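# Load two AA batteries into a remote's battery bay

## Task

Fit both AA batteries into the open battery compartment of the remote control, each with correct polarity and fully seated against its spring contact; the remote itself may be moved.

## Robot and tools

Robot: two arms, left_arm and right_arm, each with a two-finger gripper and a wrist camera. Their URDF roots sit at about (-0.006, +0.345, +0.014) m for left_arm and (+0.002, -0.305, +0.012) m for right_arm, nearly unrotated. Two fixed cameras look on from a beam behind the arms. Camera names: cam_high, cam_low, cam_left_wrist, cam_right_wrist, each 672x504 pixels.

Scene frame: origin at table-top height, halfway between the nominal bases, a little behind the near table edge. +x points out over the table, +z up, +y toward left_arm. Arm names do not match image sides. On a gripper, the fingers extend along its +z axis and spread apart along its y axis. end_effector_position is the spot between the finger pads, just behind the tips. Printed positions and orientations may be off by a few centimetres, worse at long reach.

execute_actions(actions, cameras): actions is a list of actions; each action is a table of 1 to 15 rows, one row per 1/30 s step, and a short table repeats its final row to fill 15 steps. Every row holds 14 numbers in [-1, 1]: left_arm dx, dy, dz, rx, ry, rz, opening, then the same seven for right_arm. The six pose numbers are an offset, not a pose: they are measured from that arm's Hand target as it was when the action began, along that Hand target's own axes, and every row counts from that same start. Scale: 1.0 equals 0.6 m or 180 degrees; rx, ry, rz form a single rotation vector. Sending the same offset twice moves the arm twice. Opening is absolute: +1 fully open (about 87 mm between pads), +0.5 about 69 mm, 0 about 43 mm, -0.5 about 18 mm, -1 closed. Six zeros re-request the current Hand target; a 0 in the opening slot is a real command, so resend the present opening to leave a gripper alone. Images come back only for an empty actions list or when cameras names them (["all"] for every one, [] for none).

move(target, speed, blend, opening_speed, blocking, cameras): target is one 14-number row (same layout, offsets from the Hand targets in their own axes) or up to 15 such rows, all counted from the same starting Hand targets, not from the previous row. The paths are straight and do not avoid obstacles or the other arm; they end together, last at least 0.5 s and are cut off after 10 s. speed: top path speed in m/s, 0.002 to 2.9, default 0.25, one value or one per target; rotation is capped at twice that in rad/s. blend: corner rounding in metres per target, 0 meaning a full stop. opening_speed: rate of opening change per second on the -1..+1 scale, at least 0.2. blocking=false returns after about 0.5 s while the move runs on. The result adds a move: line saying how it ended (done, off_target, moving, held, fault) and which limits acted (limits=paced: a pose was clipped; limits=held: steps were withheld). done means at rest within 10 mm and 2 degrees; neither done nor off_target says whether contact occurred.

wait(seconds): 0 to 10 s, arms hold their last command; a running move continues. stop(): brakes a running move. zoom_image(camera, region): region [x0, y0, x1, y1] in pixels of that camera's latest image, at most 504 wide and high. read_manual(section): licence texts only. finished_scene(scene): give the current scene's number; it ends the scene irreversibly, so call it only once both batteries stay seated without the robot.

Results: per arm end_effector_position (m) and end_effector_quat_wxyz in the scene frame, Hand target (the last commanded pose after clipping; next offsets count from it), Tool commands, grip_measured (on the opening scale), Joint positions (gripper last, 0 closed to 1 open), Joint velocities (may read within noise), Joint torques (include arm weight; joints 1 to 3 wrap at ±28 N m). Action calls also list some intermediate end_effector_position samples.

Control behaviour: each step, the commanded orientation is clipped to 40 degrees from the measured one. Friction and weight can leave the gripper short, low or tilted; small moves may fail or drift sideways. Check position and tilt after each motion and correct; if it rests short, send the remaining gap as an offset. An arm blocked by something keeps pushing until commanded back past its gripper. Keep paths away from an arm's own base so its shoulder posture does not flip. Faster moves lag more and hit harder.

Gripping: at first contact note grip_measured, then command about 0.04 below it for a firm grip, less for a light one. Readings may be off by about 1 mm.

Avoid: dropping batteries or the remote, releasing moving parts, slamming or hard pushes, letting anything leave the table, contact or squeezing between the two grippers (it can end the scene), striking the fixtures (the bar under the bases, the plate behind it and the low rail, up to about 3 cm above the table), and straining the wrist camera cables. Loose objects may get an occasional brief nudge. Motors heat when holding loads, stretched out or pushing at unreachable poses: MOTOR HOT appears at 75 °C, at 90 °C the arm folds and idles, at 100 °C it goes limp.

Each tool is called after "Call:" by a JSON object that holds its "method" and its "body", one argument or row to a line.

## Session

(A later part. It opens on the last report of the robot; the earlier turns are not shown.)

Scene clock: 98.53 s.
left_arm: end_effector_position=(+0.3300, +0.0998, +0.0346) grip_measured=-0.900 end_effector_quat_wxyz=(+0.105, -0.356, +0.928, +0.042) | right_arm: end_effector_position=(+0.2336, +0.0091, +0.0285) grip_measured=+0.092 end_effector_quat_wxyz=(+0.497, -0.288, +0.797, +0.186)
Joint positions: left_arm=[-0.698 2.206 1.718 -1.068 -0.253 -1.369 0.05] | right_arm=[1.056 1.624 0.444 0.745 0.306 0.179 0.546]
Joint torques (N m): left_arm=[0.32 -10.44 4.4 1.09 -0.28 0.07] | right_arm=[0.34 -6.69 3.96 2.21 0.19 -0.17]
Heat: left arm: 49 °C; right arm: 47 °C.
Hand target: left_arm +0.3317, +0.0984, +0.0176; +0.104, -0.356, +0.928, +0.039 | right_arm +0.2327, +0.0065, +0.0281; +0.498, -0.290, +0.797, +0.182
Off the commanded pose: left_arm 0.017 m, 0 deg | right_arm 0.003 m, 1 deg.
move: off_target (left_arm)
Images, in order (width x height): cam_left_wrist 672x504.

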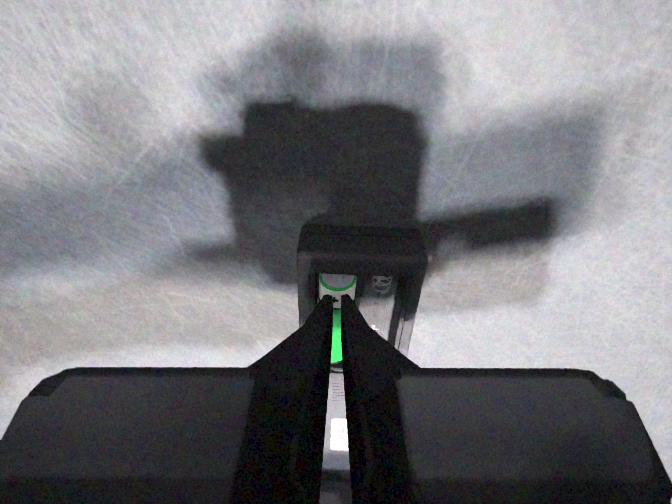

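Call:
{"method": "move", "body": {
  "target": [
    [0.028,0.0,0.073,0,0.0,0,-0.9,0,0,0,0,0,0,0.0]
  ],
  "speed": 0.06,
  "cameras": ["cam_left_wrist","cam_right_wrist"]
}}

Call:
{"method": "zoom_image", "body": {
  "camera": "cam_left_wrist",
  "region": [240, 200, 440, 360]
}}

Call:
{"method": "zoom_image", "body": {
  "camera": "cam_right_wrist",
  "region": [260, 0, 400, 80]
}}

Scene clock: 100.20 s.
left_arm: end_effector_position=(+0.3355, +0.0943, +0.0292) grip_measured=-0.899 end_effector_quat_wxyz=(+0.123, -0.360, +0.925, +0.009) | right_arm: end_effector_position=(+0.2356, +0.0072, +0.0288) grip_measured=+0.092 end_effector_quat_wxyz=(+0.500, -0.279, +0.800, +0.182)
Joint positions: left_arm=[-0.699 2.167 1.629 -0.942 -0.249 -1.368 0.051] | right_arm=[1.056 1.624 0.444 0.744 0.324 0.189 0.546]
Joint torques (N m): left_arm=[-0.59 -2.65 1.39 1.54 -0.34 -0.06] | right_arm=[0.36 -6.69 3.93 2.21 -0.02 -0.24]
Heat: left arm: 49 °C; right arm: 47 °C.
Hand target: left_arm +0.3267, +0.0938, -0.0288; +0.104, -0.356, +0.928, +0.039 | right_arm +0.2327, +0.0065, +0.0281; +0.498, -0.290, +0.797, +0.182
Off the commanded pose: left_arm 0.059 m, 4 deg | right_arm 0.003 m, 1 deg.
move: off_target (left_arm)
Images, in order (width x height): cam_left_wrist 672x504, cam_right_wrist 672x504.

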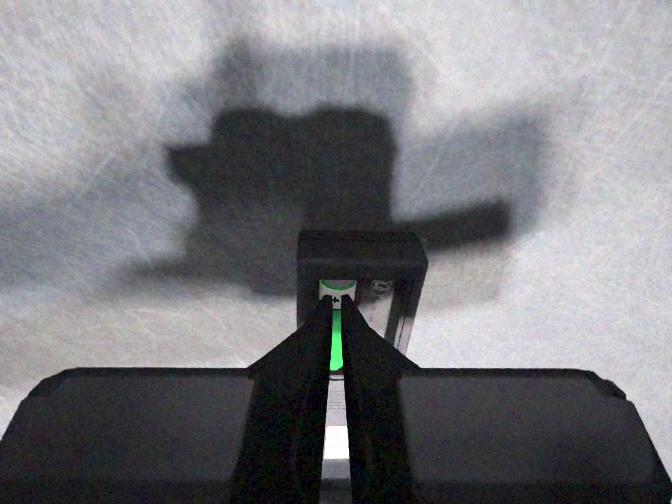

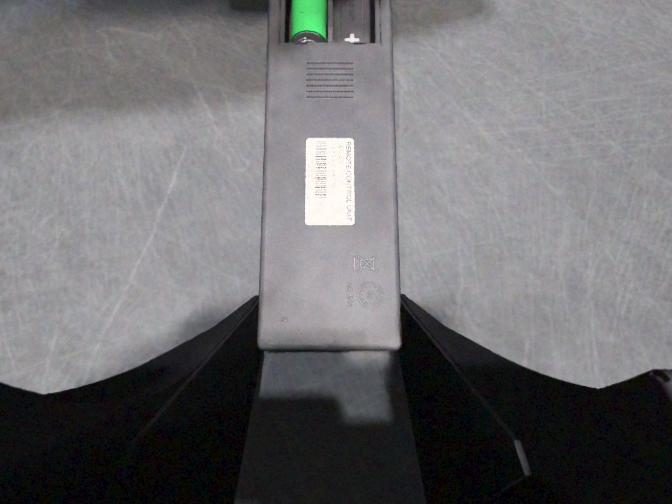

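Scaled by 2.520 from the camera's 672x504 image, which has a finer 960x720 frame.

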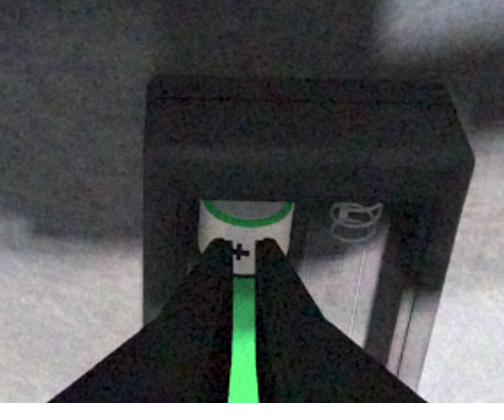

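Scaled by 3.600 from the camera's 672x504 image, which has a finer 960x720 frame.

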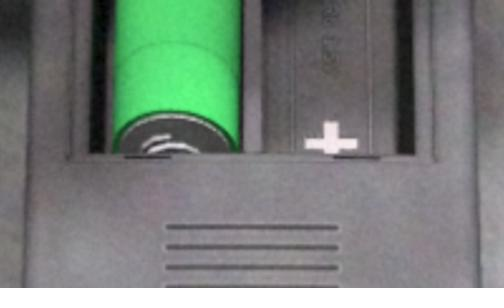

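Call:
{"method": "move", "body": {
  "target": [
    [-0.02,-0.0,-0.15,0,0.0,0,-0.9,0,0,0,0,0,0,0.0],
    [-0.05,0.05,-0.25,0,0.0,0,-0.9,0,0,0,0,0,0,0.0]
  ],
  "speed": 0.1,
  "cameras": ["cam_left_wrist","cam_right_wrist","cam_low"]
}}

Call:
{"method": "zoom_image", "body": {
  "camera": "cam_left_wrist",
  "region": [270, 180, 430, 340]
}}

Call:
{"method": "zoom_image", "body": {
  "camera": "cam_right_wrist",
  "region": [260, 0, 400, 80]
}}

Call:
{"method": "zoom_image", "body": {
  "camera": "cam_low",
  "region": [330, 250, 410, 310]
}}

Scene clock: 103.40 s.
left_arm: end_effector_position=(+0.3007, +0.1155, +0.1094) grip_measured=-0.900 end_effector_quat_wxyz=(+0.097, -0.358, +0.927, +0.053) | right_arm: end_effector_position=(+0.2357, +0.0071, +0.0288) grip_measured=+0.092 end_effector_quat_wxyz=(+0.500, -0.282, +0.799, +0.181)
Joint positions: left_arm=[-0.716 2.066 1.8 -1.323 -0.251 -1.395 0.05] | right_arm=[1.056 1.624 0.444 0.744 0.323 0.183 0.546]
Joint torques (N m): left_arm=[0.2 -13.33 11.04 0.16 -0.3 0.17] | right_arm=[0.35 -6.71 3.95 2.21 0.02 -0.21]
Heat: left arm: 49 °C; right arm: 47 °C.
Hand target: left_arm +0.3036, +0.1138, +0.1241; +0.104, -0.356, +0.928, +0.039 | right_arm +0.2327, +0.0065, +0.0281; +0.498, -0.290, +0.797, +0.182
Off the commanded pose: left_arm 0.015 m, 2 deg | right_arm 0.003 m, 1 deg.
move: off_target (left_arm)
Images, in order (width x height): cam_low 672x504, cam_left_wrist 672x504, cam_right_wrist 672x504.

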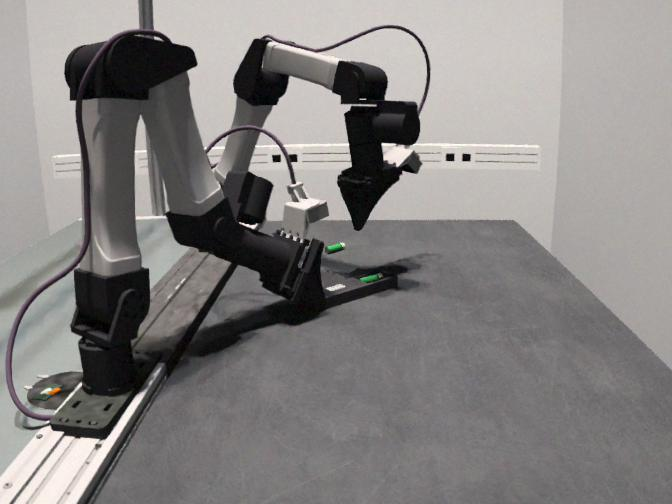

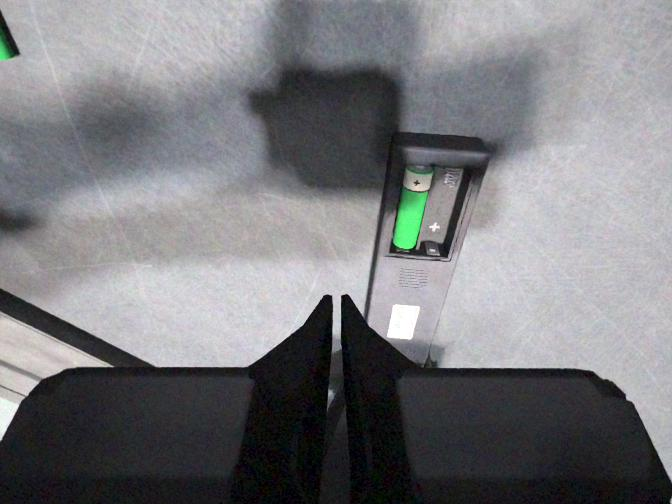

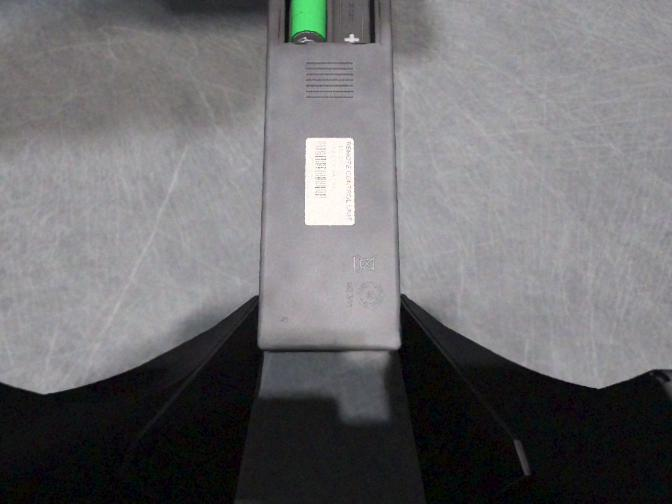

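Scaled by 3.150 from the camera's 672x504 image, which has a finer 960x720 frame.

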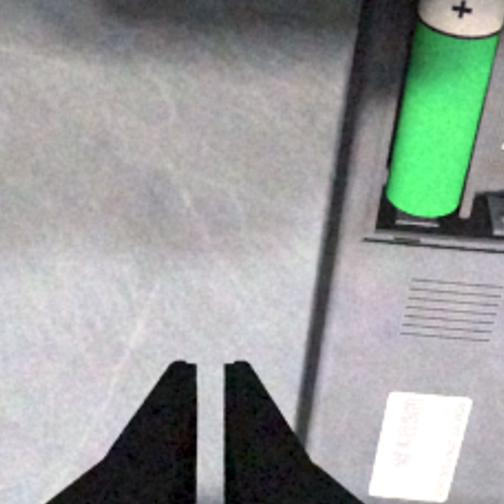

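Scaled by 3.600 from the camera's 672x504 image, which has a finer 960x720 frame.

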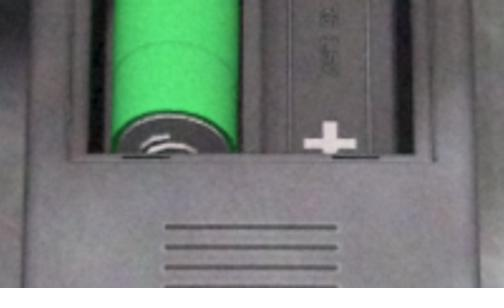

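Scaled by 6.300 from the camera's 672x504 image, which has a finer 960x720 frame.

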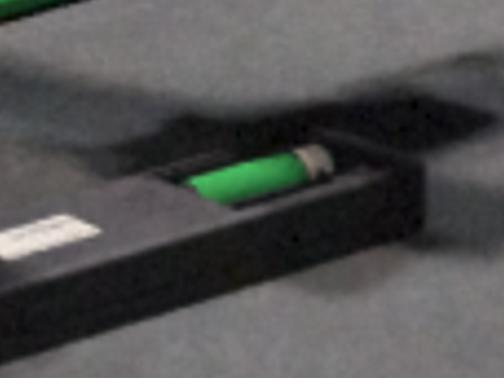

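Call:
{"method": "zoom_image", "body": {
  "camera": "cam_left_wrist",
  "region": [370, 120, 500, 270]
}}

Scaled by 3.360 from the camera's 672x504 image, which has a finer 960x720 frame.

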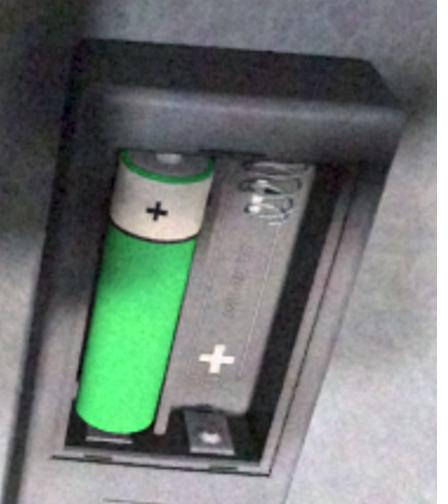

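Call:
{"method": "move", "body": {
  "target": [
    [-0.1485,0.2787,0.0745,0,0.07,0.02,-0.2,0,0,0,0,0,0,0.0]
  ],
  "speed": 0.15,
  "cameras": ["cam_left_wrist"]
}}

Scene clock: 105.97 s.
left_arm: end_effector_position=(+0.2640, +0.3053, +0.0977) grip_measured=-0.200 end_effector_quat_wxyz=(-0.009, -0.335, +0.942, +0.013) | right_arm: end_effector_position=(+0.2357, +0.0071, +0.0288) grip_measured=+0.092 end_effector_quat_wxyz=(+0.500, -0.282, +0.799, +0.181)
Joint positions: left_arm=[-0.145 1.734 1.323 -1.193 -0.057 -0.773 0.4] | right_arm=[1.056 1.624 0.444 0.744 0.323 0.183 0.546]
Joint torques (N m): left_arm=[-0.17 -10.4 6.43 0.53 -0.06 0.17] | right_arm=[0.35 -6.68 3.93 2.22 0.02 -0.21]
Heat: left arm: 50 °C; right arm: 47 °C.
Hand target: left_arm +0.2636, +0.3027, +0.0997; +0.000, -0.329, +0.944, +0.003 | right_arm +0.2327, +0.0065, +0.0281; +0.498, -0.290, +0.797, +0.182
Off the commanded pose: left_arm 0.003 m, 2 deg | right_arm 0.003 m, 1 deg.
move: done
Images, in order (width x height): cam_left_wrist 672x504.

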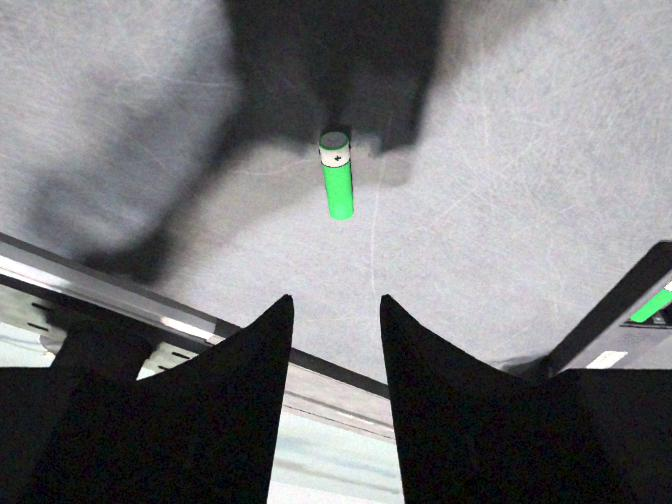

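Call:
{"method": "move", "body": {
  "target": [
    [-0.0148,0.0032,0.0917,0,0,-0.031,-0.2,0,0,0,0,0,0,0.0]
  ],
  "speed": 0.12,
  "cameras": ["cam_left_wrist"]
}}

Scene clock: 107.63 s.
left_arm: end_effector_position=(+0.2697, +0.3121, +0.0500) grip_measured=-0.200 end_effector_quat_wxyz=(+0.004, -0.370, +0.929, +0.007) | right_arm: end_effector_position=(+0.2357, +0.0071, +0.0288) grip_measured=+0.092 end_effector_quat_wxyz=(+0.500, -0.282, +0.799, +0.181)
Joint positions: left_arm=[-0.107 1.764 1.168 -0.979 -0.056 -0.809 0.4] | right_arm=[1.056 1.624 0.444 0.744 0.323 0.183 0.546]
Joint torques (N m): left_arm=[0.2 -7.31 6.49 0.64 -0.1 -0.06] | right_arm=[0.34 -6.69 3.95 2.21 0.02 -0.21]
Heat: left arm: 49 °C; right arm: 47 °C.
Hand target: left_arm +0.2692, +0.3100, +0.0447; +0.000, -0.375, +0.927, +0.003 | right_arm +0.2327, +0.0065, +0.0281; +0.498, -0.290, +0.797, +0.182
Off the commanded pose: left_arm 0.006 m, 1 deg | right_arm 0.003 m, 1 deg.
move: done
Images, in order (width x height): cam_left_wrist 672x504.

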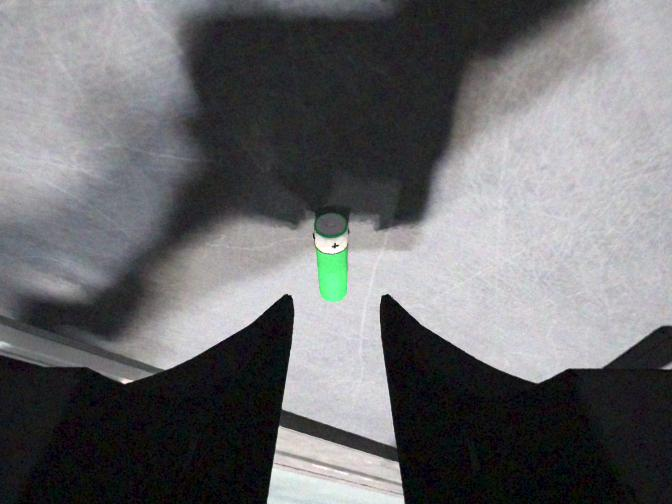

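Call:
{"method": "move", "body": {
  "target": [
    [0.002,0.0033,0.0412,0,0,0,-0.2,0,0,0,0,0,0,0.0]
  ],
  "speed": 0.1,
  "cameras": ["cam_left_wrist"]
}}

Call:
{"method": "zoom_image", "body": {
  "camera": "cam_left_wrist",
  "region": [240, 200, 440, 360]
}}

Scene clock: 108.97 s.
left_arm: end_effector_position=(+0.2685, +0.3123, +0.0257) grip_measured=-0.200 end_effector_quat_wxyz=(+0.005, -0.372, +0.928, +0.006) | right_arm: end_effector_position=(+0.2357, +0.0071, +0.0288) grip_measured=+0.092 end_effector_quat_wxyz=(+0.500, -0.282, +0.799, +0.181)
Joint positions: left_arm=[-0.103 1.793 1.1 -0.879 -0.056 -0.809 0.4] | right_arm=[1.056 1.624 0.444 0.744 0.323 0.183 0.546]
Joint torques (N m): left_arm=[0.27 -7.2 6.13 0.58 -0.1 0.02] | right_arm=[0.35 -6.69 3.95 2.21 0.02 -0.21]
Heat: left arm: 49 °C; right arm: 47 °C.
Hand target: left_arm +0.2669, +0.3108, +0.0199; +0.000, -0.375, +0.927, +0.003 | right_arm +0.2327, +0.0065, +0.0281; +0.498, -0.290, +0.797, +0.182
Off the commanded pose: left_arm 0.006 m, 1 deg | right_arm 0.003 m, 1 deg.
move: done
Images, in order (width x height): cam_left_wrist 672x504.

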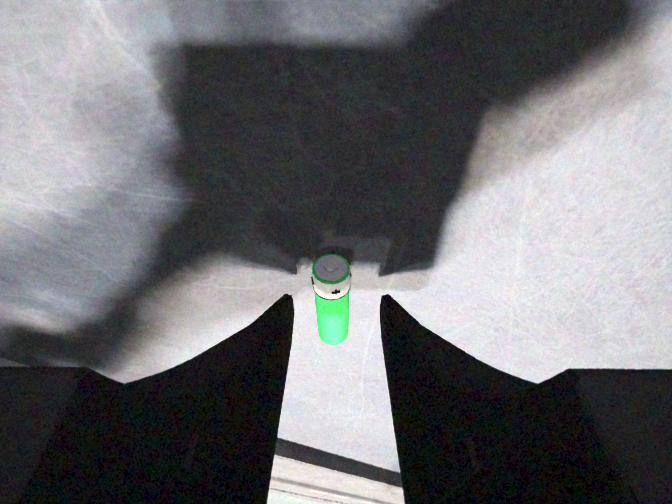

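Scaled by 2.520 from the camera's 672x504 image, which has a finer 960x720 frame.

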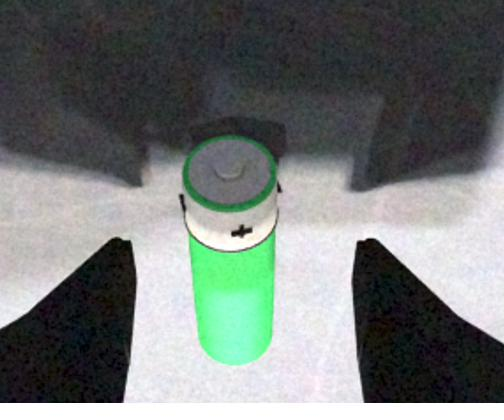

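Call:
{"method": "move", "body": {
  "target": [
    [0.006,0.004,0.015,0,0,0,-0.2,0,0,0,0,0,0,0.0]
  ],
  "speed": 0.1,
  "cameras": ["cam_left_wrist"]
}}

Call:
{"method": "zoom_image", "body": {
  "camera": "cam_left_wrist",
  "region": [240, 200, 440, 360]
}}

Scene clock: 110.13 s.
left_arm: end_effector_position=(+0.2651, +0.3121, +0.0174) grip_measured=-0.200 end_effector_quat_wxyz=(+0.006, -0.372, +0.928, +0.005) | right_arm: end_effector_position=(+0.2357, +0.0071, +0.0288) grip_measured=+0.092 end_effector_quat_wxyz=(+0.500, -0.282, +0.799, +0.181)
Joint positions: left_arm=[-0.103 1.793 1.063 -0.839 -0.056 -0.809 0.4] | right_arm=[1.056 1.624 0.444 0.744 0.323 0.183 0.546]
Joint torques (N m): left_arm=[0.14 -6.93 5.94 0.6 -0.11 0] | right_arm=[0.36 -6.69 3.95 2.21 0.02 -0.21]
Heat: left arm: 49 °C; right arm: 47 °C.
Hand target: left_arm +0.2628, +0.3101, +0.0110; +0.000, -0.375, +0.927, +0.003 | right_arm +0.2327, +0.0065, +0.0281; +0.498, -0.290, +0.797, +0.182
Off the commanded pose: left_arm 0.007 m, 1 deg | right_arm 0.003 m, 1 deg.
move: done
Images, in order (width x height): cam_left_wrist 672x504.

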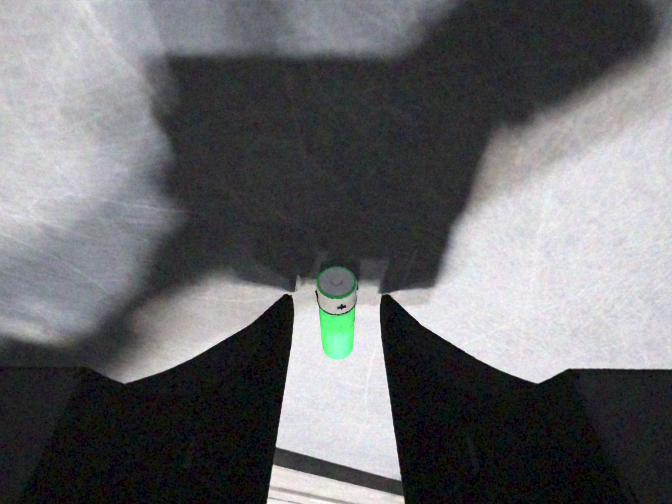

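Scaled by 2.520 from the camera's 672x504 image, which has a finer 960x720 frame.

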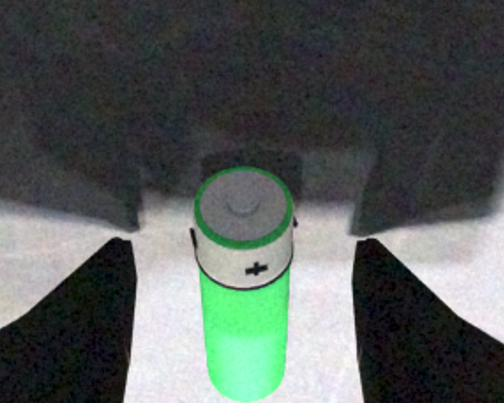

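Call:
{"method": "move", "body": {
  "target": [
    [0,0,0.003,0,0,0,-0.68,0,0,0,0,0,0,0.0]
  ],
  "speed": 0.1,
  "opening_speed": 0.5,
  "cameras": ["cam_left_wrist"]
}}

Call:
{"method": "zoom_image", "body": {
  "camera": "cam_left_wrist",
  "region": [240, 200, 440, 360]
}}

Scene clock: 111.50 s.
left_arm: end_effector_position=(+0.2665, +0.3120, +0.0162) grip_measured=-0.627 end_effector_quat_wxyz=(+0.008, -0.372, +0.928, +0.005) | right_arm: end_effector_position=(+0.2357, +0.0071, +0.0288) grip_measured=+0.092 end_effector_quat_wxyz=(+0.500, -0.282, +0.799, +0.181)
Joint positions: left_arm=[-0.103 1.797 1.063 -0.832 -0.056 -0.809 0.187] | right_arm=[1.056 1.624 0.444 0.744 0.323 0.183 0.546]
Joint torques (N m): left_arm=[0.18 -6.98 5.59 0.62 -0.1 0] | right_arm=[0.34 -6.69 3.93 2.22 0.02 -0.21]
Heat: left arm: 49 °C; right arm: 47 °C.
Hand target: left_arm +0.2628, +0.3101, +0.0092; +0.000, -0.375, +0.927, +0.003 | right_arm +0.2327, +0.0065, +0.0281; +0.498, -0.290, +0.797, +0.182
Off the commanded pose: left_arm 0.008 m, 1 deg | right_arm 0.003 m, 1 deg.
move: done
Images, in order (width x height): cam_left_wrist 672x504.

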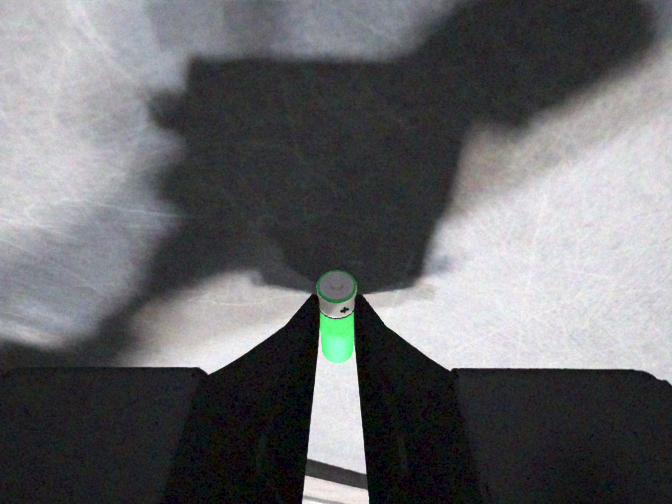

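Scaled by 2.520 from the camera's 672x504 image, which has a finer 960x720 frame.

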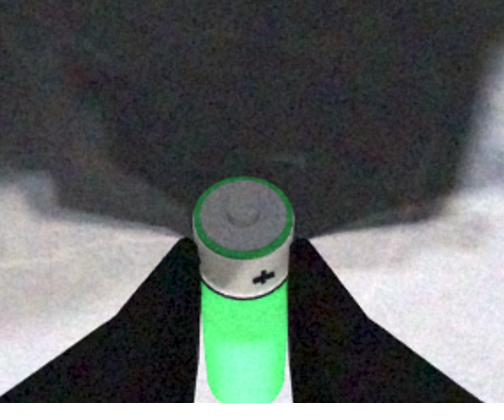

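Call:
{"method": "move", "body": {
  "target": [
    [0,0,-0.05,0,0,0,-0.68,0,0,0,0,0,0,0.0],
    [0,0,-0.05,0,0,-0.194,-0.68,0,0,0,0,0,0,0.0],
    [0,0,-0.01,0,0,-0.194,-0.68,0,0,0,0,0,0,0.0]
  ],
  "speed": 0.08,
  "cameras": ["cam_left_wrist"]
}}

Scene clock: 119.53 s.
left_arm: end_effector_position=(+0.2646, +0.3113, +0.0204) grip_measured=-0.627 end_effector_quat_wxyz=(+0.007, -0.632, +0.775, +0.004) | right_arm: end_effector_position=(+0.2357, +0.0071, +0.0288) grip_measured=+0.092 end_effector_quat_wxyz=(+0.500, -0.282, +0.799, +0.181)
Joint positions: left_arm=[-0.067 1.708 0.977 -0.837 -0.056 -1.378 0.187] | right_arm=[1.056 1.624 0.444 0.744 0.323 0.183 0.546]
Joint torques (N m): left_arm=[0.31 -6.34 6.05 0.56 -0.12 -0.02] | right_arm=[0.36 -6.69 3.95 2.21 0.02 -0.22]
Heat: left arm: 48 °C; right arm: 47 °C.
Hand target: left_arm +0.2628, +0.3100, +0.0152; +0.001, -0.636, +0.772, +0.002 | right_arm +0.2327, +0.0065, +0.0281; +0.498, -0.290, +0.797, +0.182
Off the commanded pose: left_arm 0.006 m, 1 deg | right_arm 0.003 m, 1 deg.
move: done
Images, in order (width x height): cam_left_wrist 672x504.

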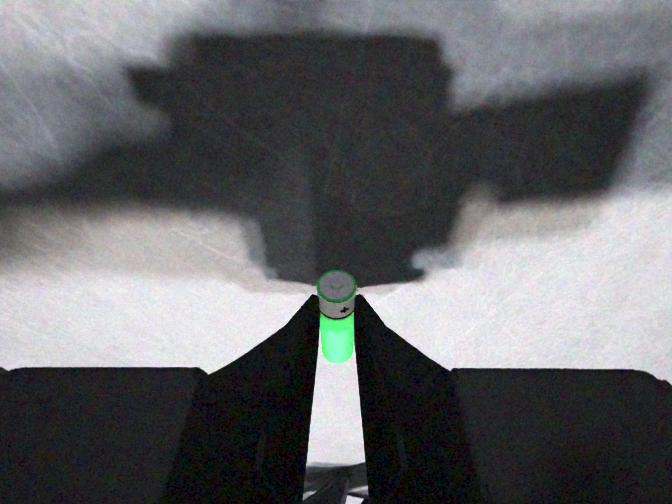

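Call:
{"method": "move", "body": {
  "target": [
    [0,0,0.0125,0,0,0,-0.68,0,0,0,0,0,0,0.0]
  ],
  "speed": 0.06
}}

Scene clock: 120.37 s.
left_arm: end_effector_position=(+0.2652, +0.3109, +0.0162) grip_measured=-0.627 end_effector_quat_wxyz=(+0.007, -0.632, +0.775, +0.002) | right_arm: end_effector_position=(+0.2357, +0.0071, +0.0288) grip_measured=+0.092 end_effector_quat_wxyz=(+0.500, -0.282, +0.799, +0.181)
Joint positions: left_arm=[-0.066 1.717 0.967 -0.817 -0.053 -1.378 0.187] | right_arm=[1.056 1.624 0.444 0.744 0.323 0.183 0.546]
Joint torques (N m): left_arm=[0.29 -5.75 5.31 0.63 -0.13 -0.01] | right_arm=[0.35 -6.69 3.95 2.22 0.02 -0.21]
Heat: left arm: 48 °C; right arm: 47 °C.
Hand target: left_arm +0.2628, +0.3100, +0.0077; +0.001, -0.636, +0.772, +0.002 | right_arm +0.2327, +0.0065, +0.0281; +0.498, -0.290, +0.797, +0.182
Off the commanded pose: left_arm 0.009 m, 1 deg | right_arm 0.003 m, 1 deg.
move: done

Call:
{"method": "move", "body": {
  "target": [
    [0,0,0,0,0,0,-0.3,0,0,0,0,0,0,0.0],
    [0,0,-0.16,0,0,0,-0.3,0,0,0,0,0,0,0.0],
    [0,0,-0.16,0,0,0.5,-0.3,0,0,0,0,0,0,0.0]
  ],
  "speed": [0.1,0.12,0.3],
  "opening_speed": 0.5
}}

Call:
{"method": "move", "body": {
  "target": [
    [0,0,0,0,0,0.5,-0.2,0,0,0,0,0,0,0.0]
  ],
  "speed": 0.3,
  "cameras": ["cam_left_wrist"]
}}

Scene clock: 126.57 s.
left_arm: end_effector_position=(+0.2581, +0.3134, +0.0993) grip_measured=-0.300 end_effector_quat_wxyz=(-0.003, +0.087, +0.996, +0.006) | right_arm: end_effector_position=(+0.2357, +0.0071, +0.0288) grip_measured=+0.092 end_effector_quat_wxyz=(+0.500, -0.282, +0.799, +0.181)
Joint positions: left_arm=[-0.223 1.738 1.331 -1.181 -0.052 0.006 0.35] | right_arm=[1.056 1.624 0.444 0.744 0.323 0.183 0.546]
Joint torques (N m): left_arm=[-0.58 -6.91 11.45 0.2 -0.07 0.22] | right_arm=[0.36 -6.69 3.93 2.21 0.02 -0.21]
Heat: left arm: 48 °C; right arm: 47 °C.
Hand target: left_arm +0.2628, +0.3096, +0.1036; -0.001, +0.097, +0.995, +0.002 | right_arm +0.2327, +0.0065, +0.0281; +0.498, -0.290, +0.797, +0.182
Off the commanded pose: left_arm 0.008 m, 1 deg | right_arm 0.003 m, 1 deg.
move: done

Scene clock: 130.03 s.
left_arm: end_effector_position=(+0.2675, +0.3119, +0.1032) grip_measured=-0.200 end_effector_quat_wxyz=(-0.006, +0.766, +0.643, +0.005) | right_arm: end_effector_position=(+0.2357, +0.0071, +0.0288) grip_measured=+0.092 end_effector_quat_wxyz=(+0.500, -0.282, +0.799, +0.181)
Joint positions: left_arm=[-0.372 1.626 1.214 -1.181 -0.052 1.427 0.4] | right_arm=[1.056 1.624 0.444 0.744 0.323 0.183 0.546]
Joint torques (N m): left_arm=[-0.5 -8.87 6.42 0.27 0.01 0.2] | right_arm=[0.34 -6.69 3.93 2.21 0.02 -0.21]
Heat: left arm: 48 °C; right arm: 47 °C.
Hand target: left_arm +0.2628, +0.3096, +0.1036; -0.002, +0.772, +0.636, +0.001 | right_arm +0.2327, +0.0065, +0.0281; +0.498, -0.290, +0.797, +0.182
Off the commanded pose: left_arm 0.005 m, 1 deg | right_arm 0.003 m, 1 deg.
move: done
Images, in order (width x height): cam_left_wrist 672x504.

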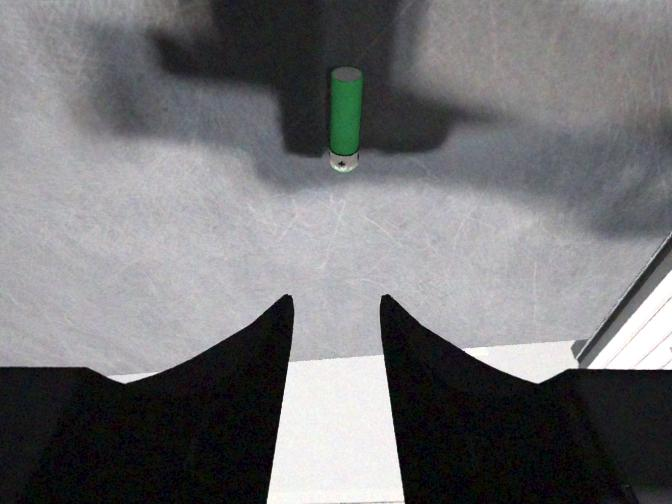

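Call:
{"method": "move", "body": {
  "target": [
    [-0.0067,-0.0018,0.0893,0,-0.0833,0,-0.2,0,0,0,0,0,0,0.0]
  ],
  "speed": 0.1,
  "cameras": ["cam_left_wrist"]
}}

Call:
{"method": "zoom_image", "body": {
  "camera": "cam_left_wrist",
  "region": [240, 180, 440, 340]
}}

Scene clock: 132.83 s.
left_arm: end_effector_position=(+0.2626, +0.3086, +0.0568) grip_measured=-0.200 end_effector_quat_wxyz=(+0.078, +0.763, +0.635, -0.091) | right_arm: end_effector_position=(+0.2357, +0.0071, +0.0288) grip_measured=+0.092 end_effector_quat_wxyz=(+0.500, -0.282, +0.799, +0.181)
Joint positions: left_arm=[-0.219 1.628 1.056 -1.01 0.2 1.591 0.4] | right_arm=[1.056 1.624 0.444 0.744 0.323 0.183 0.546]
Joint torques (N m): left_arm=[0.29 -5.65 6.2 0.49 0.21 0.24] | right_arm=[0.35 -6.68 3.93 2.21 0.02 -0.21]
Heat: left arm: 48 °C; right arm: 47 °C.
Hand target: left_arm +0.2610, +0.3061, +0.0501; +0.081, +0.766, +0.630, -0.100 | right_arm +0.2327, +0.0065, +0.0281; +0.498, -0.290, +0.797, +0.182
Off the commanded pose: left_arm 0.007 m, 1 deg | right_arm 0.003 m, 1 deg.
move: done
Images, in order (width x height): cam_left_wrist 672x504.

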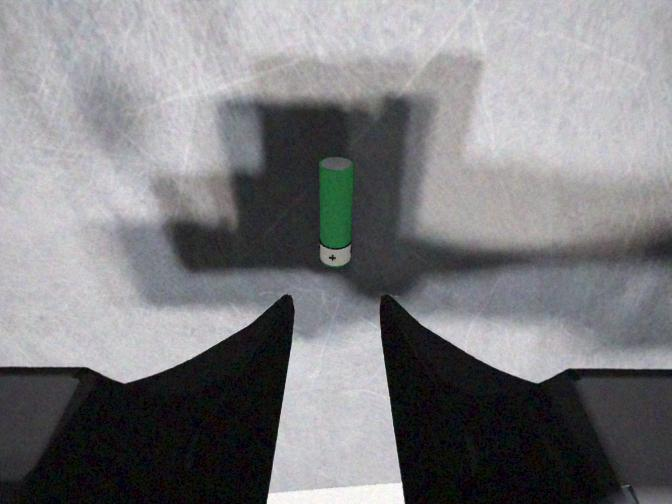

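Scaled by 2.520 from the camera's 672x504 image, which has a finer 960x720 frame.

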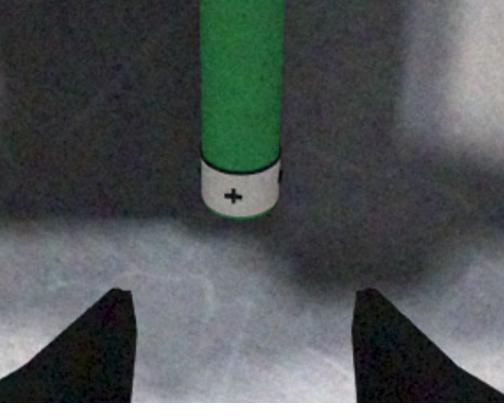

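Call:
{"method": "move", "body": {
  "target": [
    [0.0188,-0.0007,0.0537,0,0,0,-0.2,0,0,0,0,0,0,0.0]
  ],
  "speed": 0.1,
  "cameras": ["cam_left_wrist"]
}}

Call:
{"method": "zoom_image", "body": {
  "camera": "cam_left_wrist",
  "region": [240, 180, 440, 340]
}}

Scene clock: 134.53 s.
left_arm: end_effector_position=(+0.2626, +0.3109, +0.0218) grip_measured=-0.200 end_effector_quat_wxyz=(+0.077, +0.763, +0.635, -0.093) | right_arm: end_effector_position=(+0.2357, +0.0071, +0.0288) grip_measured=+0.092 end_effector_quat_wxyz=(+0.500, -0.282, +0.799, +0.181)
Joint positions: left_arm=[-0.205 1.684 0.967 -0.872 0.201 1.607 0.4] | right_arm=[1.056 1.624 0.444 0.744 0.323 0.183 0.546]
Joint torques (N m): left_arm=[0.35 -6.01 5.98 0.45 0.2 0.22] | right_arm=[0.35 -6.69 3.95 2.21 0.02 -0.21]
Heat: left arm: 47 °C; right arm: 47 °C.
Hand target: left_arm +0.2610, +0.3089, +0.0160; +0.081, +0.766, +0.630, -0.100 | right_arm +0.2327, +0.0065, +0.0281; +0.498, -0.290, +0.797, +0.182
Off the commanded pose: left_arm 0.006 m, 1 deg | right_arm 0.003 m, 1 deg.
move: done
Images, in order (width x height): cam_left_wrist 672x504.

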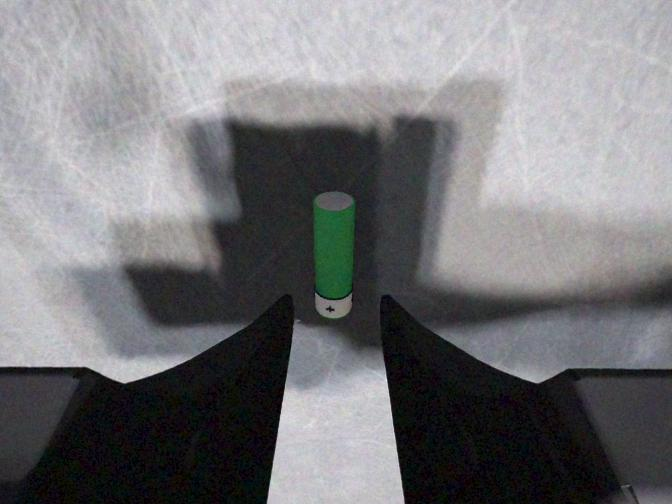

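Scaled by 2.520 from the camera's 672x504 image, which has a finer 960x720 frame.

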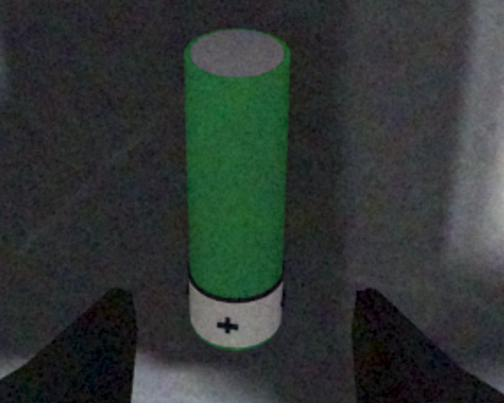

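Call:
{"method": "move", "body": {
  "target": [
    [0.002,0.001,0.009,0,0,0,-0.2,0,0,0,0,0,0,0.0]
  ],
  "speed": 0.1,
  "cameras": ["cam_left_wrist"]
}}

Call:
{"method": "zoom_image", "body": {
  "camera": "cam_left_wrist",
  "region": [240, 180, 440, 340]
}}

Scene clock: 135.63 s.
left_arm: end_effector_position=(+0.2636, +0.3105, +0.0166) grip_measured=-0.200 end_effector_quat_wxyz=(+0.078, +0.763, +0.635, -0.092) | right_arm: end_effector_position=(+0.2357, +0.0071, +0.0288) grip_measured=+0.092 end_effector_quat_wxyz=(+0.500, -0.282, +0.799, +0.181)
Joint positions: left_arm=[-0.205 1.696 0.958 -0.848 0.201 1.607 0.4] | right_arm=[1.056 1.624 0.444 0.744 0.323 0.183 0.546]
Joint torques (N m): left_arm=[0.32 -5.94 5.89 0.45 0.2 0.22] | right_arm=[0.36 -6.68 3.95 2.21 0.02 -0.21]
Heat: left arm: 47 °C; right arm: 47 °C.
Hand target: left_arm +0.2616, +0.3086, +0.0105; +0.081, +0.766, +0.631, -0.099 | right_arm +0.2327, +0.0065, +0.0281; +0.498, -0.290, +0.797, +0.182
Off the commanded pose: left_arm 0.007 m, 1 deg | right_arm 0.003 m, 1 deg.
move: done
Images, in order (width x height): cam_left_wrist 672x504.

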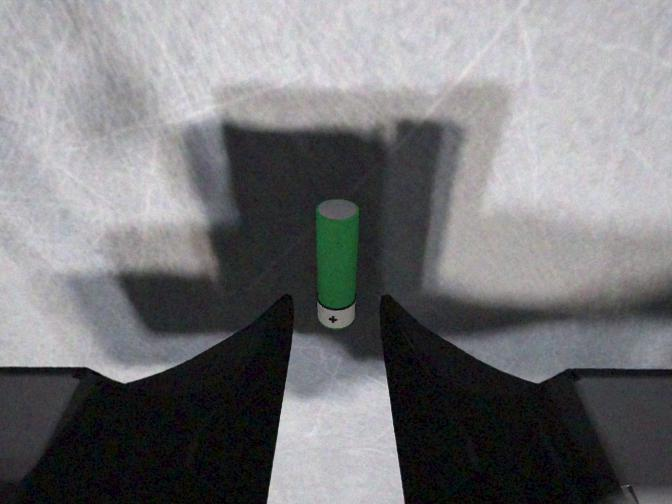

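Scaled by 2.520 from the camera's 672x504 image, which has a finer 960x720 frame.

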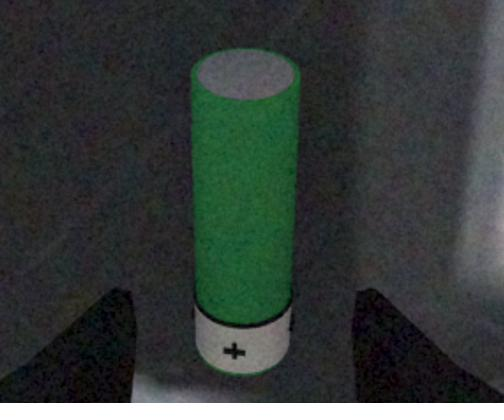

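Call:
{"method": "move", "body": {
  "target": [
    [0,0,0.0,0,0,0,-0.68,0,0,0,0,0,0,0.0]
  ],
  "speed": 0.1,
  "opening_speed": 0.5,
  "cameras": ["cam_left_wrist"]
}}

Call:
{"method": "zoom_image", "body": {
  "camera": "cam_left_wrist",
  "region": [240, 180, 440, 340]
}}

Scene clock: 137.03 s.
left_arm: end_effector_position=(+0.2637, +0.3105, +0.0166) grip_measured=-0.630 end_effector_quat_wxyz=(+0.078, +0.763, +0.635, -0.092) | right_arm: end_effector_position=(+0.2357, +0.0071, +0.0288) grip_measured=+0.092 end_effector_quat_wxyz=(+0.500, -0.282, +0.799, +0.181)
Joint positions: left_arm=[-0.205 1.696 0.958 -0.848 0.201 1.607 0.185] | right_arm=[1.056 1.624 0.444 0.744 0.323 0.183 0.546]
Joint torques (N m): left_arm=[0.34 -6 5.86 0.48 0.2 0.22] | right_arm=[0.35 -6.69 3.96 2.21 0.02 -0.21]
Heat: left arm: 47 °C; right arm: 47 °C.
Hand target: left_arm +0.2615, +0.3086, +0.0105; +0.081, +0.766, +0.631, -0.100 | right_arm +0.2327, +0.0065, +0.0281; +0.498, -0.290, +0.797, +0.182
Off the commanded pose: left_arm 0.007 m, 1 deg | right_arm 0.003 m, 1 deg.
move: done
Images, in order (width x height): cam_left_wrist 672x504.

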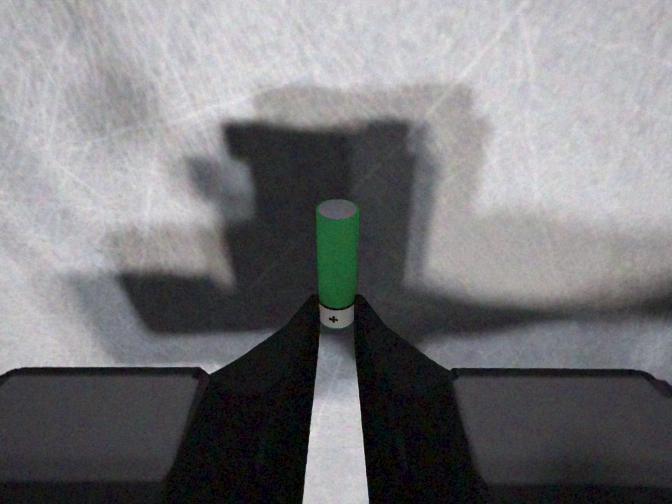

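Scaled by 2.520 from the camera's 672x504 image, which has a finer 960x720 frame.

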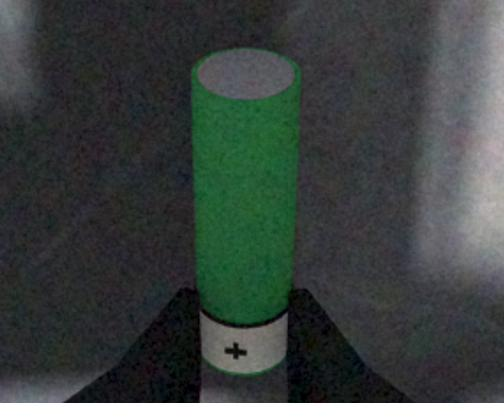

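Call:
{"method": "move", "body": {
  "target": [
    [-0.0347,0,-0.1288,0,0.083,0,-0.68,0,0,0,0,0,0,0.0]
  ],
  "speed": 0.12
}}

Scene clock: 139.30 s.
left_arm: end_effector_position=(+0.2563, +0.3102, +0.0789) grip_measured=-0.630 end_effector_quat_wxyz=(-0.012, +0.772, +0.636, -0.011) | right_arm: end_effector_position=(+0.2357, +0.0071, +0.0288) grip_measured=+0.092 end_effector_quat_wxyz=(+0.500, -0.282, +0.799, +0.181)
Joint positions: left_arm=[-0.376 1.628 1.12 -1.111 -0.033 1.442 0.185] | right_arm=[1.056 1.624 0.444 0.744 0.323 0.183 0.546]
Joint torques (N m): left_arm=[-0.58 -8.43 10.89 0.03 -0.15 0.01] | right_arm=[0.35 -6.68 3.95 2.21 0.02 -0.21]
Heat: left arm: 47 °C; right arm: 47 °C.
Hand target: left_arm +0.2616, +0.3081, +0.0906; -0.002, +0.772, +0.636, +0.001 | right_arm +0.2327, +0.0065, +0.0281; +0.498, -0.290, +0.797, +0.182
Off the commanded pose: left_arm 0.013 m, 2 deg | right_arm 0.003 m, 1 deg.
move: off_target (left_arm)

Call:
{"method": "move", "body": {
  "target": [
    [-0.3947,0.1637,-0.0323,0,0,-0.778,-0.68,0,0,0,0,0,0,0.0]
  ],
  "speed": 0.2,
  "cameras": ["cam_left_wrist","cam_right_wrist","cam_low"]
}}

Call:
{"method": "zoom_image", "body": {
  "camera": "cam_left_wrist",
  "region": [240, 160, 440, 340]
}}

Call:
{"method": "zoom_image", "body": {
  "camera": "cam_right_wrist",
  "region": [260, 0, 400, 80]
}}

Scene clock: 146.50 s.
left_arm: end_effector_position=(+0.3129, +0.0622, +0.1079) grip_measured=-0.630 end_effector_quat_wxyz=(+0.000, -0.334, +0.943, +0.002) | right_arm: end_effector_position=(+0.2357, +0.0071, +0.0288) grip_measured=+0.092 end_effector_quat_wxyz=(+0.500, -0.282, +0.799, +0.181)
Joint positions: left_arm=[-0.707 2.288 2.125 -1.437 -0.033 -1.331 0.185] | right_arm=[1.056 1.624 0.444 0.744 0.323 0.183 0.546]
Joint torques (N m): left_arm=[-0.68 -11.34 11.34 0.16 -0.2 -0.03] | right_arm=[0.35 -6.68 3.95 2.21 0.02 -0.21]
Heat: left arm: 47 °C; right arm: 47 °C.
Hand target: left_arm +0.3126, +0.0567, +0.1087; +0.000, -0.334, +0.943, +0.002 | right_arm +0.2327, +0.0065, +0.0281; +0.498, -0.290, +0.797, +0.182
Off the commanded pose: left_arm 0.006 m, 0 deg | right_arm 0.003 m, 1 deg.
move: done
Images, in order (width x height): cam_low 672x504, cam_left_wrist 672x504, cam_right_wrist 672x504.

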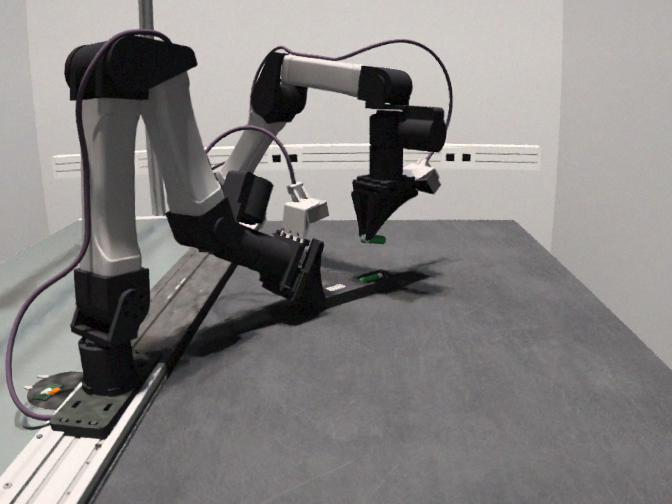

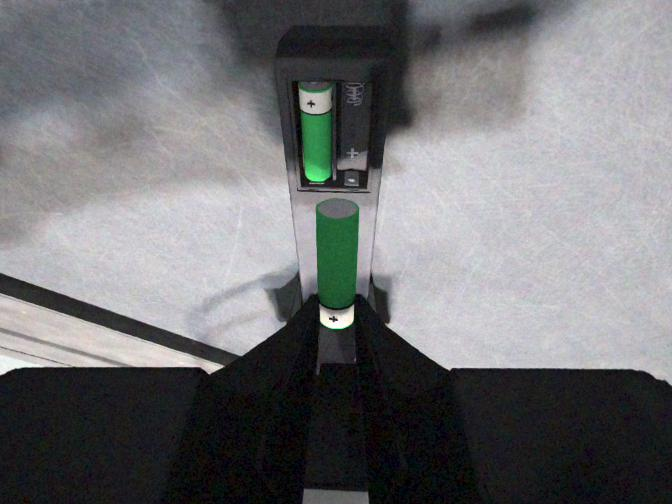

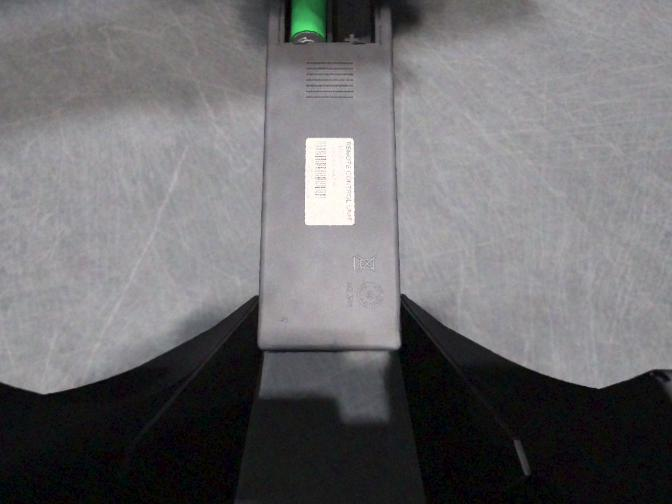

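Scaled by 2.520 from the camera's 672x504 image, which has a finer 960x720 frame.

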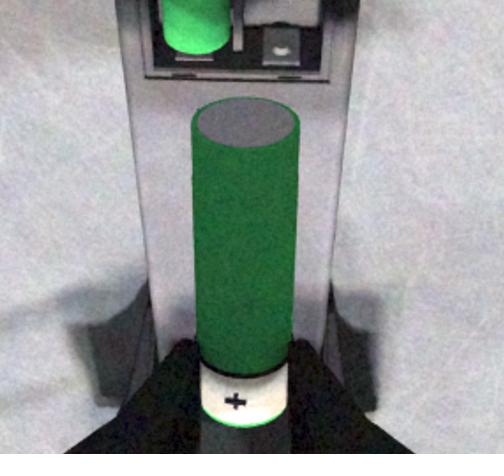

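Scaled by 3.600 from the camera's 672x504 image, which has a finer 960x720 frame.

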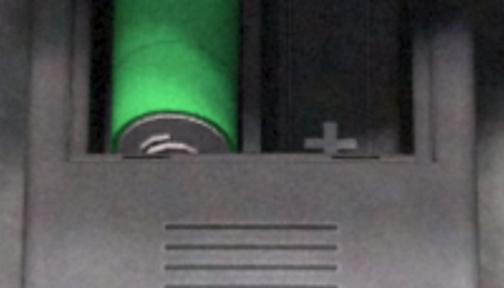

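Call:
{"method": "move", "body": {
  "target": [
    [0.0147,-0.0138,0.1045,0,0.06,0,-0.68,0,0,0,0,0,0,0.0]
  ],
  "speed": 0.1,
  "cameras": ["cam_left_wrist","cam_right_wrist"]
}}

Call:
{"method": "zoom_image", "body": {
  "camera": "cam_left_wrist",
  "region": [240, 100, 440, 340]
}}

Call:
{"method": "zoom_image", "body": {
  "camera": "cam_right_wrist",
  "region": [260, 0, 400, 80]
}}

Scene clock: 149.00 s.
left_arm: end_effector_position=(+0.3120, +0.0475, +0.0540) grip_measured=-0.630 end_effector_quat_wxyz=(-0.082, -0.337, +0.938, -0.026) | right_arm: end_effector_position=(+0.2357, +0.0071, +0.0288) grip_measured=+0.092 end_effector_quat_wxyz=(+0.500, -0.282, +0.799, +0.181)
Joint positions: left_arm=[-0.665 2.383 2.035 -1.302 0.133 -1.297 0.185] | right_arm=[1.056 1.624 0.444 0.744 0.323 0.183 0.546]
Joint torques (N m): left_arm=[0.08 -12.42 6.69 0.42 0.04 0.18] | right_arm=[0.34 -6.69 3.93 2.22 0.03 -0.21]
Heat: left arm: 48 °C; right arm: 47 °C.
Hand target: left_arm +0.3109, +0.0449, +0.0461; -0.089, -0.332, +0.939, -0.029 | right_arm +0.2327, +0.0065, +0.0281; +0.498, -0.290, +0.797, +0.182
Off the commanded pose: left_arm 0.009 m, 1 deg | right_arm 0.003 m, 1 deg.
move: done
Images, in order (width x height): cam_left_wrist 672x504, cam_right_wrist 672x504.

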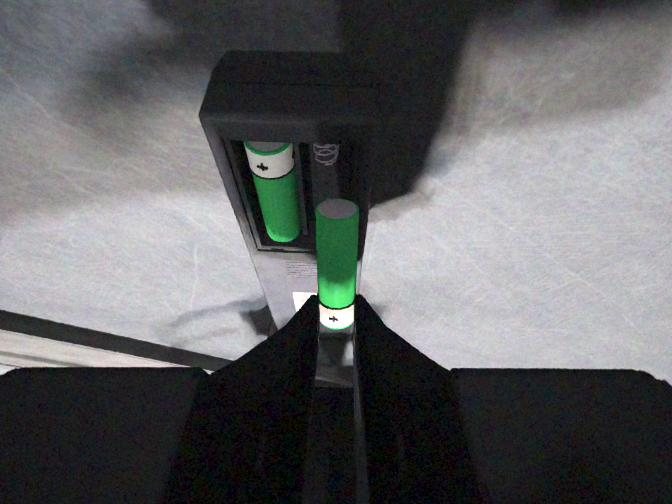

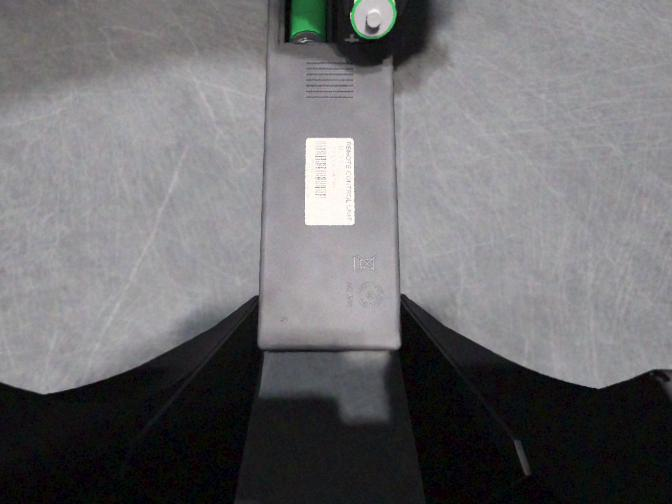

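Scaled by 2.100 from the camera's 672x504 image, which has a finer 960x720 frame.

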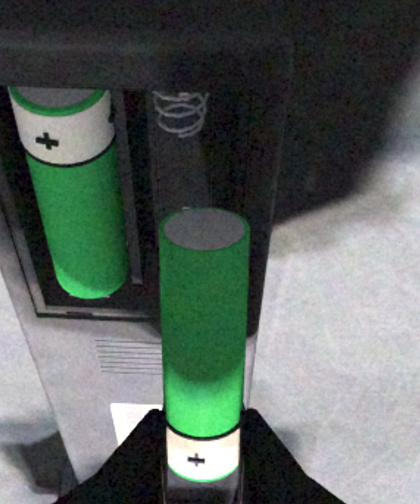

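Scaled by 3.600 from the camera's 672x504 image, which has a finer 960x720 frame.

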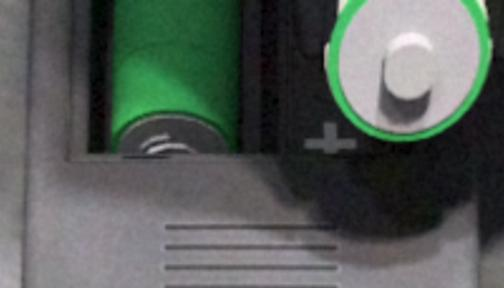

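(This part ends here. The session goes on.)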